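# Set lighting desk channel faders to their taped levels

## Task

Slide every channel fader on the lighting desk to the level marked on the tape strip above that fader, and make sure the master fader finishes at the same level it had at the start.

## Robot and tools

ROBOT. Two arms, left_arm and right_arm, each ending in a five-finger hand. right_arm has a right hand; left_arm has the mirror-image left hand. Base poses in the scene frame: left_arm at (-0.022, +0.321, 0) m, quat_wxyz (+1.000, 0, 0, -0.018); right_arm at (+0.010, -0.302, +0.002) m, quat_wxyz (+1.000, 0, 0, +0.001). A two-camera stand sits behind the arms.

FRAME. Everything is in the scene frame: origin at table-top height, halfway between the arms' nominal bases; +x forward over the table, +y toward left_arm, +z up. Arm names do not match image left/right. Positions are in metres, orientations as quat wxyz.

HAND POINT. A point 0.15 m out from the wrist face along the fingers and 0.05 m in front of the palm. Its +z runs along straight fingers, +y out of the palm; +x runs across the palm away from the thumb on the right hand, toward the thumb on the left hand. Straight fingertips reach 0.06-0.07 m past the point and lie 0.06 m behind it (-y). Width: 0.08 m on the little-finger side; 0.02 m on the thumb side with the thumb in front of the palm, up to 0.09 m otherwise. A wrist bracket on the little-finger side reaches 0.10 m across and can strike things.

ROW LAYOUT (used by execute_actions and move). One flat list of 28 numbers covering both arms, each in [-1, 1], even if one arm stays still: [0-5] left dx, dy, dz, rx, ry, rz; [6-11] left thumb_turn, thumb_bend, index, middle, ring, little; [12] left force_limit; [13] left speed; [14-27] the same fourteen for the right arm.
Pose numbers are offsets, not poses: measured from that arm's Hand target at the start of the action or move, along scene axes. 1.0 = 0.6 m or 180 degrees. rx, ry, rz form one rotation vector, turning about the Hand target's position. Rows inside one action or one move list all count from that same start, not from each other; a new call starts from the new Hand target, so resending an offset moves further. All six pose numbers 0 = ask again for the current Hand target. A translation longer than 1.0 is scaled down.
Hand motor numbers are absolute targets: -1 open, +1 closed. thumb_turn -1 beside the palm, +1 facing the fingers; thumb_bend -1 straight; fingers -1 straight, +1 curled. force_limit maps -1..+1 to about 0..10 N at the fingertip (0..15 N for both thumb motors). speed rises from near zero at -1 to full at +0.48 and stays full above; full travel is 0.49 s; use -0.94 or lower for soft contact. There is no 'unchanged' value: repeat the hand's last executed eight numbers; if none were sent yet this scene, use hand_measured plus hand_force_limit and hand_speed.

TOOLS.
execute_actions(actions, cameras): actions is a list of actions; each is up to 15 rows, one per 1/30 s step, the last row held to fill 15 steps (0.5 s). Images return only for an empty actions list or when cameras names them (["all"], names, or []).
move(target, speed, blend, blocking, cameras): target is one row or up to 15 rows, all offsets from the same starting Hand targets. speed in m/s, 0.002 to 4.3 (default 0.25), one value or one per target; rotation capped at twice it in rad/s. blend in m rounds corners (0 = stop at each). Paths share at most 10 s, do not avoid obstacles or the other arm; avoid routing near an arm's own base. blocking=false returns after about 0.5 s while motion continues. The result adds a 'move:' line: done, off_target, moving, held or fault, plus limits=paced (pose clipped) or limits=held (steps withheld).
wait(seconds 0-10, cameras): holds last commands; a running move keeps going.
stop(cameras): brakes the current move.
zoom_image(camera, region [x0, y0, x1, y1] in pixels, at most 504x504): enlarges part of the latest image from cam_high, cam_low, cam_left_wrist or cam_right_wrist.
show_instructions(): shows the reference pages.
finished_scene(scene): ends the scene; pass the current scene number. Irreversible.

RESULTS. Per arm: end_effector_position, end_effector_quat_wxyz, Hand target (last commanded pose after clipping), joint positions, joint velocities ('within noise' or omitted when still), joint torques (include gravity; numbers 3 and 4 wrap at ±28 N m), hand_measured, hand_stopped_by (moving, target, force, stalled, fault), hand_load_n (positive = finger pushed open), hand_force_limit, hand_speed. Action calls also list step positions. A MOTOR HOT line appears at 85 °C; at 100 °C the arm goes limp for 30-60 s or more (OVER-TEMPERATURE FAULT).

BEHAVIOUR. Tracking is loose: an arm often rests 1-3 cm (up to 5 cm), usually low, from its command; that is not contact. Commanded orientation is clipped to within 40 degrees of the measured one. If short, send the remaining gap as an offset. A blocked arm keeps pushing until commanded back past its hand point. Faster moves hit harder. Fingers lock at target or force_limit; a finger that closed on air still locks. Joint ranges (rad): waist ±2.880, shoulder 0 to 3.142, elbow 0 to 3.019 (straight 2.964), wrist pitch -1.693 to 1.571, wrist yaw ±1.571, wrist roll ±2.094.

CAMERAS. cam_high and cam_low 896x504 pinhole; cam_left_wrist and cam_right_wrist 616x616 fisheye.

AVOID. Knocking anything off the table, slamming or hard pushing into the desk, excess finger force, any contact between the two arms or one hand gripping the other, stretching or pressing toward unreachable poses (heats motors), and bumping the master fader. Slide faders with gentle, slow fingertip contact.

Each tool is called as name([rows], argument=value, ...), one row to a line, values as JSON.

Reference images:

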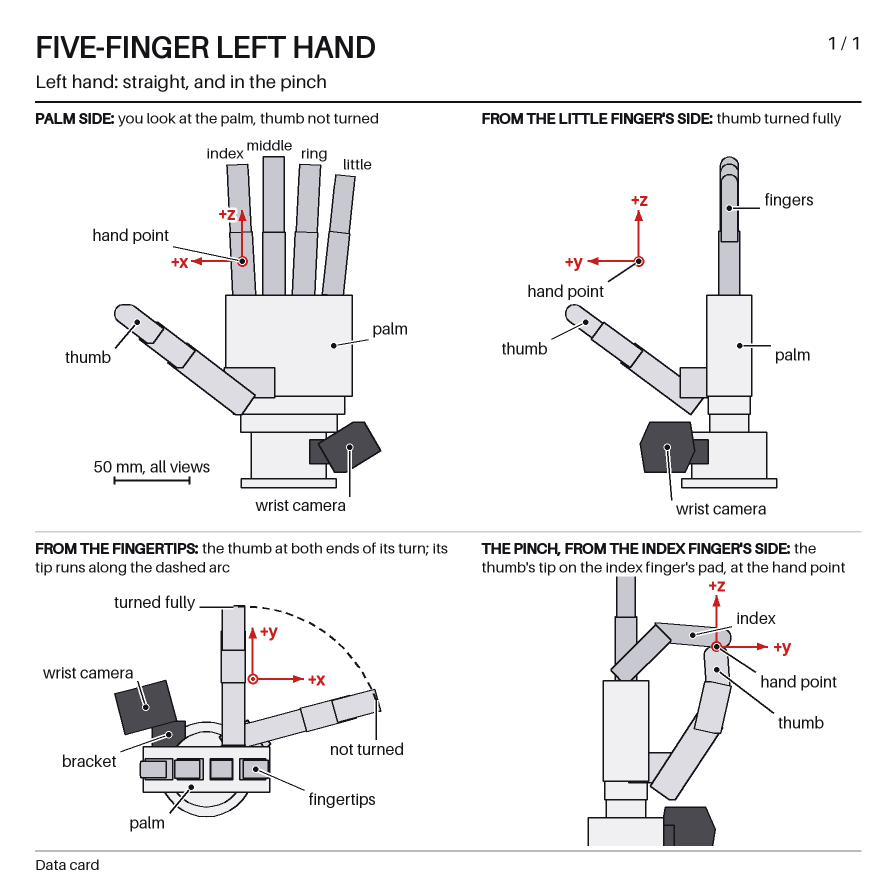

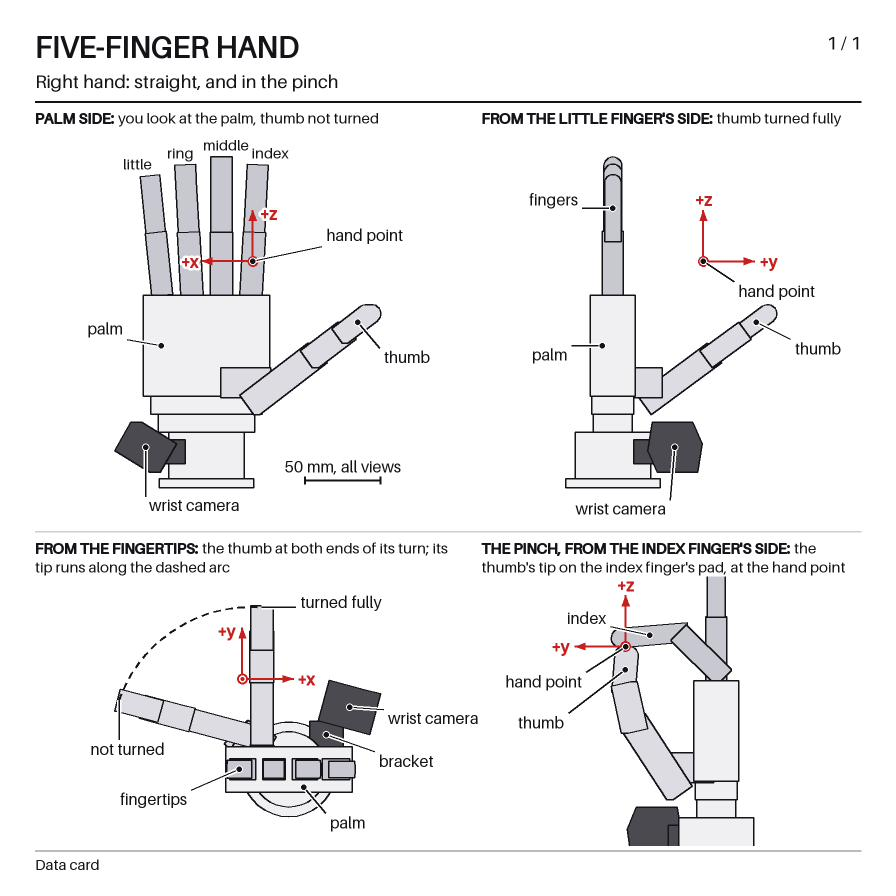

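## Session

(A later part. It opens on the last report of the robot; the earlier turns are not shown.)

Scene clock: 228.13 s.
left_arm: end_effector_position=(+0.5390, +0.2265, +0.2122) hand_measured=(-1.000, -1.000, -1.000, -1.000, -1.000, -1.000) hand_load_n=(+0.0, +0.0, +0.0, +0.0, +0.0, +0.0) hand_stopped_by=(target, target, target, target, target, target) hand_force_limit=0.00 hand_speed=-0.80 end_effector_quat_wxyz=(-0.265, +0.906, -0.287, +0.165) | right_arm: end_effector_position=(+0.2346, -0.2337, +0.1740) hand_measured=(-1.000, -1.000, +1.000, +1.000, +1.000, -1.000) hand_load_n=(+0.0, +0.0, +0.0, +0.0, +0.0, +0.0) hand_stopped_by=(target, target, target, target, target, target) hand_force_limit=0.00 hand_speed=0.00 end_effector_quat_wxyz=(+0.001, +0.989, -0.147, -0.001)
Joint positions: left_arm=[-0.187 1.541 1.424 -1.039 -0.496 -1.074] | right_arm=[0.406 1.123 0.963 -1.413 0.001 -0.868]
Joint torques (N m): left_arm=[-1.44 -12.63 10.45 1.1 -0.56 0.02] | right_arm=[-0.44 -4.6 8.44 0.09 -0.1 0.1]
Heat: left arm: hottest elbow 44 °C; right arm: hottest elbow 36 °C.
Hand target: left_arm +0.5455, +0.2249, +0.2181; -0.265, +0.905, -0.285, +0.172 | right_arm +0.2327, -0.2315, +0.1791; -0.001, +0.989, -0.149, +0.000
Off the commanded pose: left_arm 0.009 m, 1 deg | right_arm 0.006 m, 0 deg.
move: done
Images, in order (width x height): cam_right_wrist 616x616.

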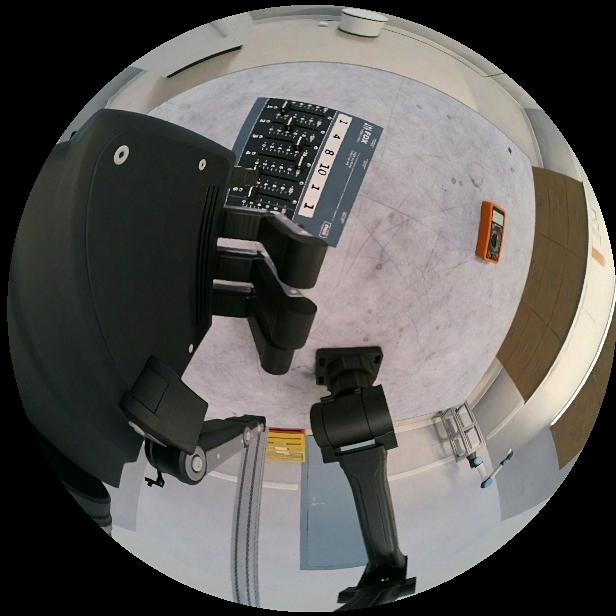

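move([
  [0,0,0,0,0,0,-1,-1,-1,-1,-1,-1,0,-0.8, -0.0178,0,0,0,0,0,-1,-1,1,1,1,-1,0,0],
  [0,0,0,0,0,0,-1,-1,-1,-1,-1,-1,0,-0.8, -0.0178,0,-0.0502,0,0,0,-1,-1,1,1,1,-1,0,0],
], speed=0.1, cameras=["cam_right_wrist","cam_low"])

zoom_image(camera="cam_low", region=[470, 230, 600, 310])

Scene clock: 230.20 s.
left_arm: end_effector_position=(+0.5390, +0.2265, +0.2122) hand_measured=(-1.000, -1.000, -1.000, -1.000, -1.000, -1.000) hand_load_n=(+0.0, +0.0, +0.0, +0.0, +0.0, +0.0) hand_stopped_by=(target, target, target, target, target, target) hand_force_limit=0.00 hand_speed=-0.80 end_effector_quat_wxyz=(-0.265, +0.906, -0.287, +0.165) | right_arm: end_effector_position=(+0.2213, -0.2350, +0.1521) hand_measured=(-1.000, -1.000, +1.000, +1.000, +1.000, -1.000) hand_load_n=(+0.0, +0.0, +0.0, +0.0, +0.0, +0.0) hand_stopped_by=(target, target, target, target, target, target) hand_force_limit=0.00 hand_speed=0.00 end_effector_quat_wxyz=(+0.002, +0.989, -0.148, -0.002)
Joint positions: left_arm=[-0.187 1.541 1.424 -1.039 -0.496 -1.074] | right_arm=[0.42 1.101 0.888 -1.363 0.001 -0.852]
Joint torques (N m): left_arm=[-1.38 -12.57 10.43 1.1 -0.56 0.01] | right_arm=[-0.38 -3.49 7.31 0.88 -0.11 0.08]
Heat: left arm: hottest elbow 44 °C; right arm: hottest elbow 35 °C.
Hand target: left_arm +0.5455, +0.2249, +0.2181; -0.265, +0.905, -0.285, +0.172 | right_arm +0.2220, -0.2315, +0.1490; -0.001, +0.989, -0.149, +0.000
Off the commanded pose: left_arm 0.009 m, 1 deg | right_arm 0.005 m, 0 deg.
move: done
Images, in order (width x height): cam_low 896x504, cam_right_wrist 616x616.

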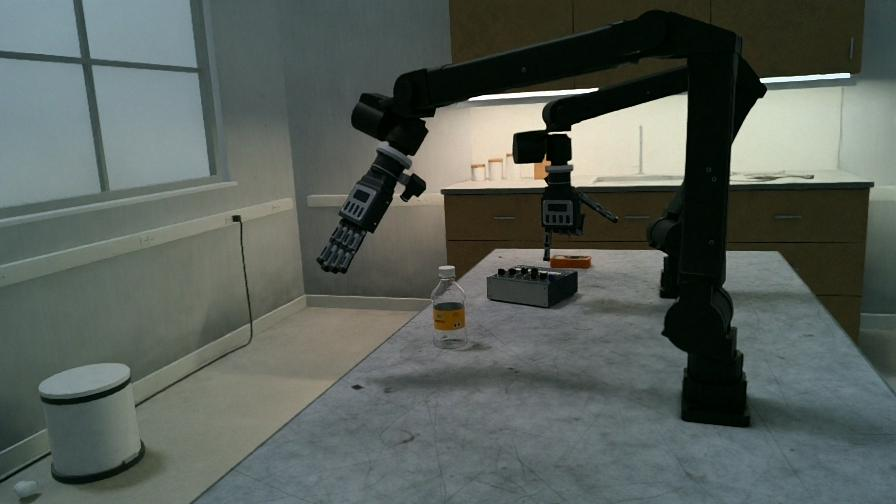

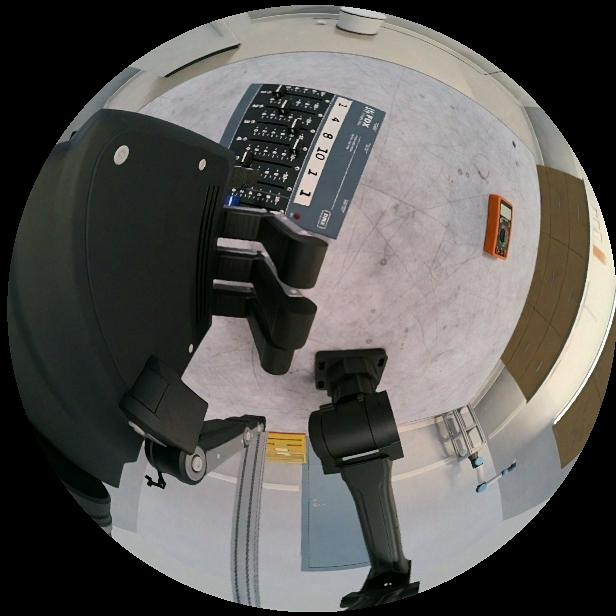

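Scaled by 3.877 from the camera's 896x504 image, which has a finer 1280x720 frame.

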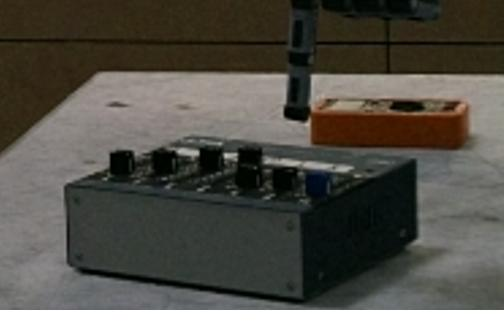

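move(target=[0,0,0,0,0,0,-1,-1,-1,-1,-1,-1,0,-0.8, 0.0015,0.001,-0.0525,0,0,0,-1,-1,1,1,1,-1,0,0], speed=0.08, cameras=["cam_low"])

zoom_image(camera="cam_low", region=[470, 230, 600, 310])

Scene clock: 231.80 s.
left_arm: end_effector_position=(+0.5390, +0.2265, +0.2122) hand_measured=(-1.000, -1.000, -1.000, -1.000, -1.000, -1.000) hand_load_n=(+0.0, +0.0, +0.0, +0.0, -0.5, +0.0) hand_stopped_by=(target, target, target, target, target, target) hand_force_limit=0.00 hand_speed=-0.80 end_effector_quat_wxyz=(-0.265, +0.906, -0.287, +0.165) | right_arm: end_effector_position=(+0.2222, -0.2344, +0.1214) hand_measured=(-1.000, -1.000, +1.000, +1.000, +1.000, -1.000) hand_load_n=(+0.0, +0.0, +0.0, +0.0, +0.0, +0.0) hand_stopped_by=(target, target, target, target, target, target) hand_force_limit=0.00 hand_speed=0.00 end_effector_quat_wxyz=(+0.000, +0.989, -0.148, +0.000)
Joint positions: left_arm=[-0.187 1.541 1.424 -1.039 -0.496 -1.074] | right_arm=[0.421 1.124 0.822 -1.27 0.001 -0.851]
Joint torques (N m): left_arm=[-1.44 -12.63 10.43 1.1 -0.55 0.01] | right_arm=[-0.38 -3.25 7.17 1.13 -0.11 0.09]
Heat: left arm: hottest elbow 44 °C; right arm: hottest elbow 35 °C.
Hand target: left_arm +0.5455, +0.2249, +0.2181; -0.265, +0.905, -0.285, +0.172 | right_arm +0.2229, -0.2309, +0.1174; -0.001, +0.989, -0.149, +0.000
Off the commanded pose: left_arm 0.009 m, 1 deg | right_arm 0.005 m, 0 deg.
move: done
Images, in order (width x height): cam_low 896x504.

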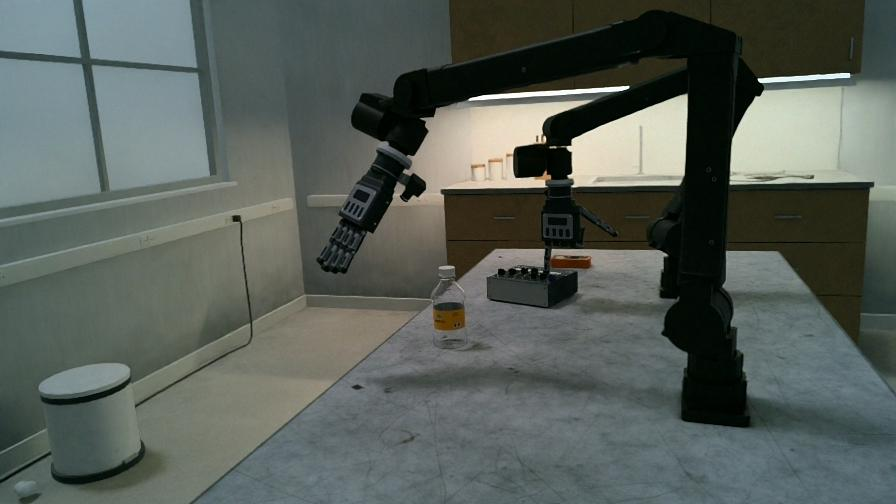

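Scaled by 3.877 from the camera's 896x504 image, which has a finer 1280x720 frame.

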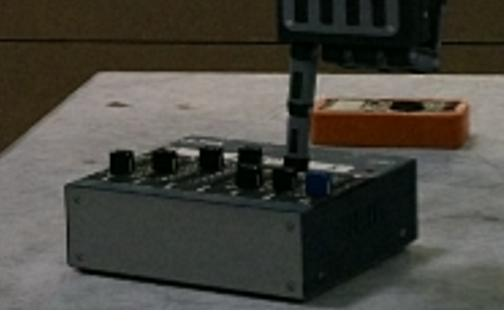

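move([
  [0,0,0,0,0,0,-1,-1,-1,-1,-1,-1,0,-0.8, 0.0070,0.0160,0.004,0,0,0,-1,-1,1,1,1,-1,0,0],
  [0,0,0,0,0,0,-1,-1,-1,-1,-1,-1,0,-0.8, 0.018,0.0217,0.0067,0,0,0,-1,-1,1,1,1,-1,0,0],
], speed=0.05, blend=0.002, cameras=[])

Scene clock: 233.07 s.
left_arm: end_effector_position=(+0.5390, +0.2265, +0.2122) hand_measured=(-1.000, -1.000, -1.000, -1.000, -1.000, -1.000) hand_load_n=(+0.0, +0.0, +0.0, +0.0, +0.0, +0.0) hand_stopped_by=(target, target, target, target, target, target) hand_force_limit=0.00 hand_speed=-0.80 end_effector_quat_wxyz=(-0.265, +0.906, -0.287, +0.165) | right_arm: end_effector_position=(+0.2191, -0.2281, +0.1163) hand_measured=(-1.000, -1.000, +1.000, +1.000, +1.000, -1.000) hand_load_n=(+0.0, +0.0, +0.0, +0.0, +0.5, -0.5) hand_stopped_by=(target, target, target, target, target, target) hand_force_limit=0.00 hand_speed=0.00 end_effector_quat_wxyz=(+0.008, +0.989, -0.148, -0.011)
Joint positions: left_arm=[-0.187 1.541 1.424 -1.039 -0.496 -1.074] | right_arm=[0.445 1.15 0.823 -1.27 0.001 -0.826]
Joint torques (N m): left_arm=[-1.49 -12.63 10.44 1.11 -0.56 0.01] | right_arm=[-0.38 -2.43 10.29 0.9 -0.11 0.11]
Heat: left arm: hottest elbow 44 °C; right arm: hottest elbow 35 °C.
Hand target: left_arm +0.5455, +0.2249, +0.2181; -0.265, +0.905, -0.285, +0.172 | right_arm +0.2336, -0.2179, +0.1214; +0.000, +0.989, -0.149, +0.000
Off the commanded pose: left_arm 0.009 m, 1 deg | right_arm 0.019 m, 2 deg.
move: off_target (right_arm)
No camera images: "cameras" was empty.

move(target=[0,0,0,0,0,0,-1,-1,-1,-1,-1,-1,0,-0.8, 0.0085,0.005,0,0,0,0,-1,-1,1,1,1,-1,0,0], speed=0.05, cameras=[])

Scene clock: 234.07 s.
left_arm: end_effector_position=(+0.5390, +0.2265, +0.2122) hand_measured=(-1.000, -1.000, -1.000, -1.000, -1.000, -1.000) hand_load_n=(+0.0, +0.0, +0.0, +0.0, +0.0, +0.0) hand_stopped_by=(target, target, target, target, target, target) hand_force_limit=0.00 hand_speed=-0.80 end_effector_quat_wxyz=(-0.265, +0.906, -0.287, +0.165) | right_arm: end_effector_position=(+0.2224, -0.2259, +0.1167) hand_measured=(-1.000, -1.000, +1.000, +1.000, +1.000, -1.000) hand_load_n=(+0.0, +0.0, +0.0, +0.0, +0.0, -2.0) hand_stopped_by=(target, target, target, target, target, target) hand_force_limit=0.00 hand_speed=0.00 end_effector_quat_wxyz=(+0.009, +0.989, -0.150, -0.012)
Joint positions: left_arm=[-0.187 1.541 1.424 -1.039 -0.496 -1.074] | right_arm=[0.446 1.164 0.834 -1.27 0.001 -0.821]
Joint torques (N m): left_arm=[-1.55 -12.63 10.44 1.1 -0.55 0.02] | right_arm=[-0.38 -2.49 10.47 1.02 -0.11 0.08]
Heat: left arm: hottest elbow 44 °C; right arm: hottest elbow 35 °C.
Hand target: left_arm +0.5455, +0.2249, +0.2181; -0.265, +0.905, -0.285, +0.172 | right_arm +0.2388, -0.2149, +0.1215; -0.001, +0.989, -0.149, +0.000
Off the commanded pose: left_arm 0.009 m, 1 deg | right_arm 0.020 m, 2 deg.
move: off_target (right_arm)
No camera images: "cameras" was empty.

move(target=[0,0,0,0,0,0,-1,-1,-1,-1,-1,-1,0,-0.8, 0.0042,0.0092,0.0005,0,0,0,-1,-1,1,1,1,-1,0,0], speed=0.05, cameras=[])

Scene clock: 235.13 s.
left_arm: end_effector_position=(+0.5390, +0.2265, +0.2122) hand_measured=(-1.000, -1.000, -1.000, -1.000, -1.000, -1.000) hand_load_n=(+0.0, +0.0, +0.0, +0.0, +0.0, +0.0) hand_stopped_by=(target, target, target, target, target, target) hand_force_limit=0.00 hand_speed=-0.80 end_effector_quat_wxyz=(-0.265, +0.906, -0.287, +0.165) | right_arm: end_effector_position=(+0.2242, -0.2225, +0.1170) hand_measured=(-1.000, -1.000, +1.000, +1.000, +1.000, -1.000) hand_load_n=(+0.0, +0.0, +0.0, +0.0, +0.0, -3.0) hand_stopped_by=(target, target, target, target, target, target) hand_force_limit=0.00 hand_speed=0.00 end_effector_quat_wxyz=(+0.011, +0.988, -0.155, -0.012)
Joint positions: left_arm=[-0.187 1.541 1.424 -1.039 -0.496 -1.074] | right_arm=[0.454 1.176 0.842 -1.27 0.004 -0.804]
Joint torques (N m): left_arm=[-1.49 -12.57 10.43 1.11 -0.56 0.02] | right_arm=[0.44 -2.49 10.65 1.07 -0.22 -0.04]
Heat: left arm: hottest elbow 44 °C; right arm: hottest elbow 36 °C.
Hand target: left_arm +0.5455, +0.2249, +0.2181; -0.265, +0.905, -0.285, +0.172 | right_arm +0.2413, -0.2093, +0.1219; -0.001, +0.989, -0.149, +0.000
Off the commanded pose: left_arm 0.009 m, 1 deg | right_arm 0.022 m, 2 deg.
move: off_target (right_arm)
No camera images: "cameras" was empty.

move(target=[0,0,0,0,0,0,-1,-1,-1,-1,-1,-1,0,-0.8, 0.0032,0.0065,0.0003,0,0,0,-1,-1,1,1,1,-1,0,0], speed=0.05, cameras=[])

Scene clock: 236.07 s.
left_arm: end_effector_position=(+0.5390, +0.2265, +0.2122) hand_measured=(-1.000, -1.000, -1.000, -1.000, -1.000, -1.000) hand_load_n=(+0.0, +0.0, +0.0, +0.0, +0.0, +0.0) hand_stopped_by=(target, target, target, target, target, target) hand_force_limit=0.00 hand_speed=-0.80 end_effector_quat_wxyz=(-0.265, +0.906, -0.287, +0.165) | right_arm: end_effector_position=(+0.2260, -0.2196, +0.1172) hand_measured=(-1.000, -1.000, +1.000, +1.000, +1.000, -1.000) hand_load_n=(+0.0, +0.0, +0.0, +0.0, +0.0, -3.0) hand_stopped_by=(target, target, target, target, target, target) hand_force_limit=0.00 hand_speed=0.00 end_effector_quat_wxyz=(+0.012, +0.988, -0.155, -0.013)
Joint positions: left_arm=[-0.187 1.541 1.424 -1.039 -0.496 -1.074] | right_arm=[0.461 1.186 0.85 -1.27 0.005 -0.796]
Joint torques (N m): left_arm=[-1.55 -12.75 10.44 1.11 -0.56 0.02] | right_arm=[0.21 -2.67 10.63 1.1 -0.27 0.02]
Heat: left arm: hottest elbow 44 °C; right arm: hottest elbow 36 °C.
Hand target: left_arm +0.5455, +0.2249, +0.2181; -0.265, +0.905, -0.285, +0.172 | right_arm +0.2432, -0.2055, +0.1219; -0.001, +0.989, -0.149, +0.000
Off the commanded pose: left_arm 0.009 m, 1 deg | right_arm 0.023 m, 2 deg.
move: off_target (right_arm)
No camera images: "cameras" was empty.

move([
  [0,0,0,0,0,0,-1,-1,-1,-1,-1,-1,0,-0.8, -0.0292,-0.0367,0,0,0,0,-1,-1,1,1,1,-1,0,0],
  [0,0,0,0,0,0,-1,-1,-1,-1,-1,-1,0,-0.8, -0.0092,-0.0367,0.095,0,0,0,-1,-1,1,1,1,-1,0,0],
  [0,0,0,0,0,0,-1,-1,-1,-1,-1,-1,0,-0.8, -0.0077,0.0893,0.095,0,0,0,-1,-1,1,1,1,-1,0,0],
  [0,0,0,0,0,0,-1,-1,-1,-1,-1,-1,0,-0.8, -0.0077,0.0893,0.0617,0,0,0,-1,-1,1,1,1,-1,0,0],
], speed=0.12, cameras=["cam_right_wrist"])

zoom_image(camera="cam_right_wrist", region=[300, 155, 340, 195])

zoom_image(camera="cam_right_wrist", region=[310, 135, 350, 175])

zoom_image(camera="cam_right_wrist", region=[290, 175, 330, 215])

Scene clock: 240.53 s.
left_arm: end_effector_position=(+0.5390, +0.2265, +0.2122) hand_measured=(-1.000, -1.000, -1.000, -1.000, -1.000, -1.000) hand_load_n=(+0.0, +0.0, +0.0, +0.0, +0.0, +0.0) hand_stopped_by=(target, target, target, target, target, target) hand_force_limit=0.00 hand_speed=-0.80 end_effector_quat_wxyz=(-0.265, +0.906, -0.287, +0.165) | right_arm: end_effector_position=(+0.2335, -0.1581, +0.1590) hand_measured=(-1.000, -1.000, +1.000, +1.000, +1.000, -1.000) hand_load_n=(+0.0, +0.0, +0.0, +0.0, +0.0, +0.0) hand_stopped_by=(target, target, target, target, target, target) hand_force_limit=0.00 hand_speed=0.00 end_effector_quat_wxyz=(+0.004, +0.989, -0.147, -0.007)
Joint positions: left_arm=[-0.187 1.541 1.424 -1.039 -0.496 -1.074] | right_arm=[0.615 1.242 1.014 -1.357 -0.004 -0.658]
Joint torques (N m): left_arm=[-1.38 -12.63 10.44 1.09 -0.55 0.02] | right_arm=[-0.5 -5.01 8.46 1.13 0.05 0.09]
Heat: left arm: hottest elbow 44 °C; right arm: hottest elbow 36 °C.
Hand target: left_arm +0.5455, +0.2249, +0.2181; -0.265, +0.905, -0.285, +0.172 | right_arm +0.2386, -0.1519, +0.1590; -0.001, +0.989, -0.149, +0.000
Off the commanded pose: left_arm 0.009 m, 1 deg | right_arm 0.008 m, 1 deg.
move: done
Images, in order (width x height): cam_right_wrist 616x616.

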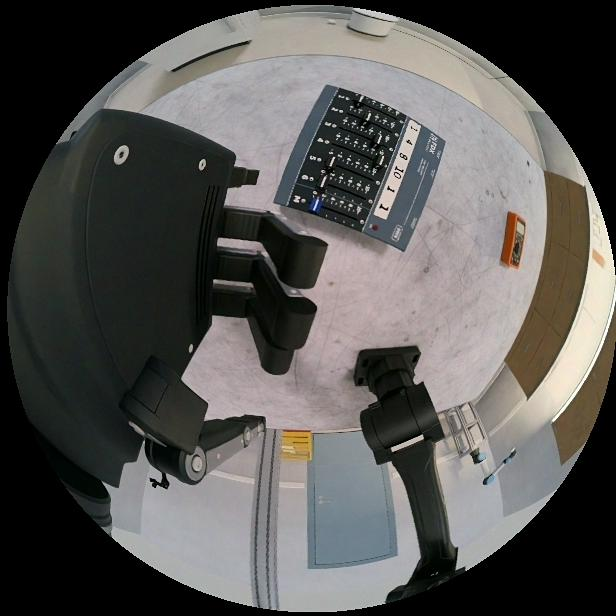

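Scaled by 12.600 from the camera's 616x616 image, which has a finer 880x880 frame.

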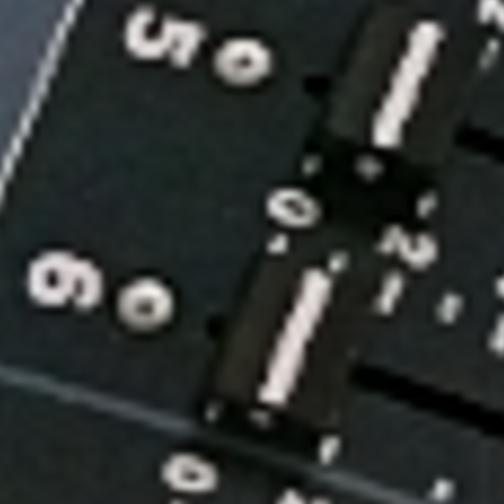

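Scaled by 12.600 from the camera's 616x616 image, which has a finer 880x880 frame.

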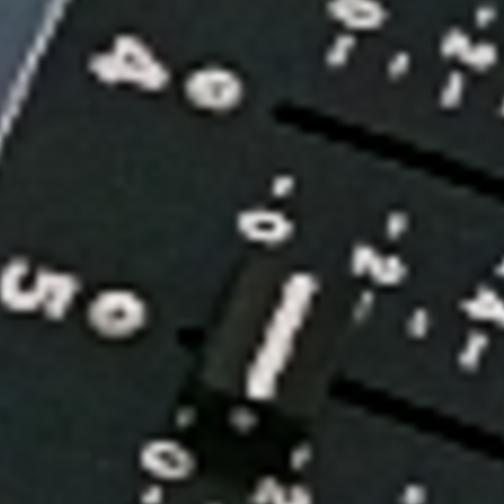

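Scaled by 12.600 from the camera's 616x616 image, which has a finer 880x880 frame.

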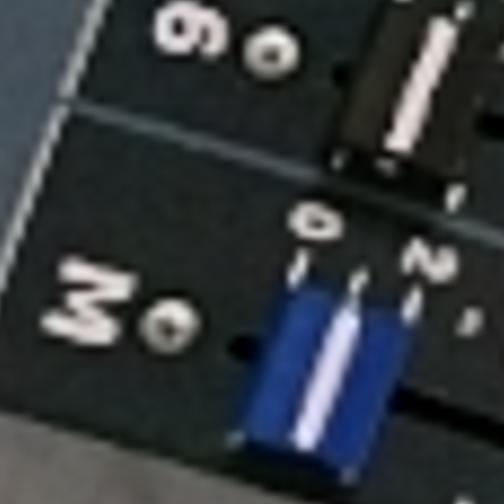

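move(target=[0,0,0,0,0,0,-1,-1,-1,-1,-1,-1,0,-0.8, -0.035,0.000,-0.016,0,0,0,-1,-1,1,1,1,-1,0,0], speed=0.12, cameras=["cam_right_wrist"])

zoom_image(camera="cam_right_wrist", region=[310, 160, 350, 200])

zoom_image(camera="cam_right_wrist", region=[290, 150, 330, 190])

Scene clock: 242.87 s.
left_arm: end_effector_position=(+0.5390, +0.2265, +0.2122) hand_measured=(-1.000, -1.000, -1.000, -1.000, -1.000, -1.000) hand_load_n=(+0.0, +0.0, +0.0, +0.0, +0.0, +0.0) hand_stopped_by=(target, target, target, target, target, target) hand_force_limit=0.00 hand_speed=-0.80 end_effector_quat_wxyz=(-0.265, +0.906, -0.287, +0.165) | right_arm: end_effector_position=(+0.2176, -0.1546, +0.1484) hand_measured=(-1.000, -1.000, +1.000, +1.000, +1.000, -1.000) hand_load_n=(+0.0, +0.0, +0.5, +0.0, +0.0, +0.0) hand_stopped_by=(target, target, target, target, target, target) hand_force_limit=0.00 hand_speed=0.00 end_effector_quat_wxyz=(+0.007, +0.989, -0.147, -0.009)
Joint positions: left_arm=[-0.187 1.541 1.424 -1.039 -0.496 -1.074] | right_arm=[0.653 1.226 0.97 -1.338 -0.003 -0.621]
Joint torques (N m): left_arm=[-1.49 -12.63 10.44 1.11 -0.56 0.02] | right_arm=[-0.5 -6.3 7.17 0.94 0.03 0.13]
Heat: left arm: hottest elbow 44 °C; right arm: hottest elbow 36 °C.
Hand target: left_arm +0.5455, +0.2249, +0.2181; -0.265, +0.905, -0.285, +0.172 | right_arm +0.2176, -0.1519, +0.1494; -0.001, +0.989, -0.148, +0.000
Off the commanded pose: left_arm 0.009 m, 1 deg | right_arm 0.003 m, 1 deg.
move: done
Images, in order (width x height): cam_right_wrist 616x616.

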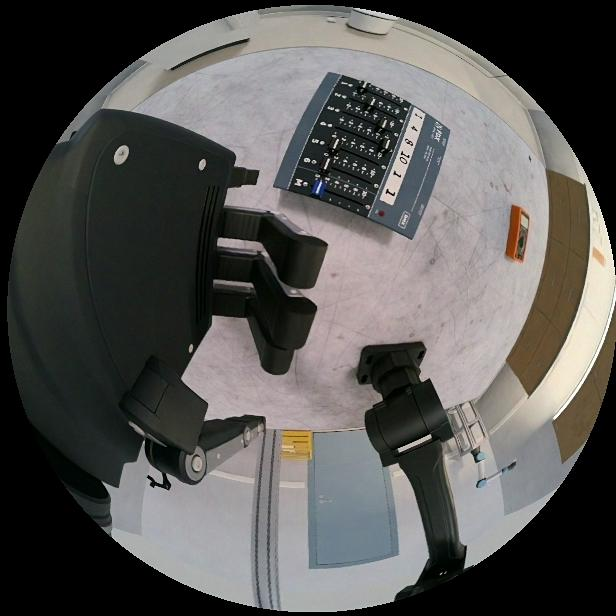

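Scaled by 12.600 from the camera's 616x616 image, which has a finer 880x880 frame.

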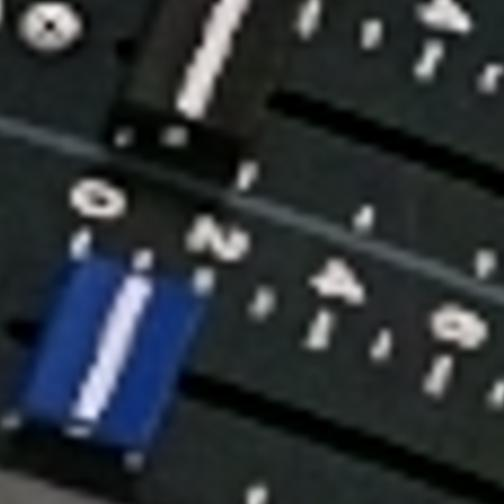

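Scaled by 12.600 from the camera's 616x616 image, which has a finer 880x880 frame.

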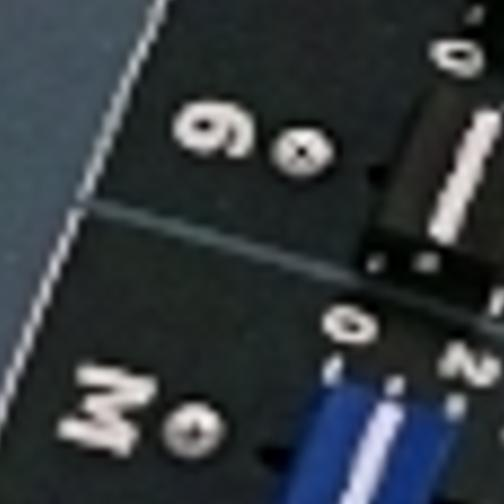

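zoom_image(camera="cam_right_wrist", region=[300, 70, 420, 190])

Scaled by 4.200 from the camera's 616x616 image, which has a finer 880x880 frame.

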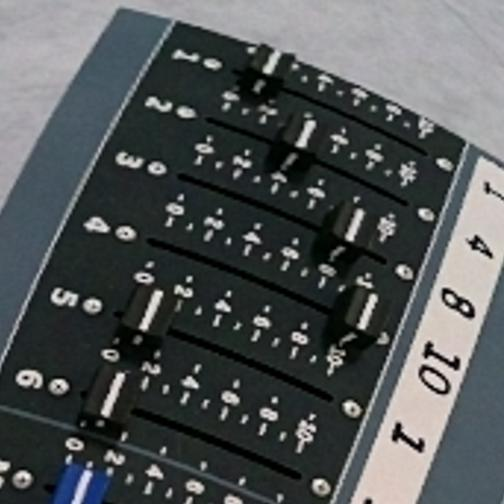

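finished_scene(scene=2)

The scene is finished: the task was done.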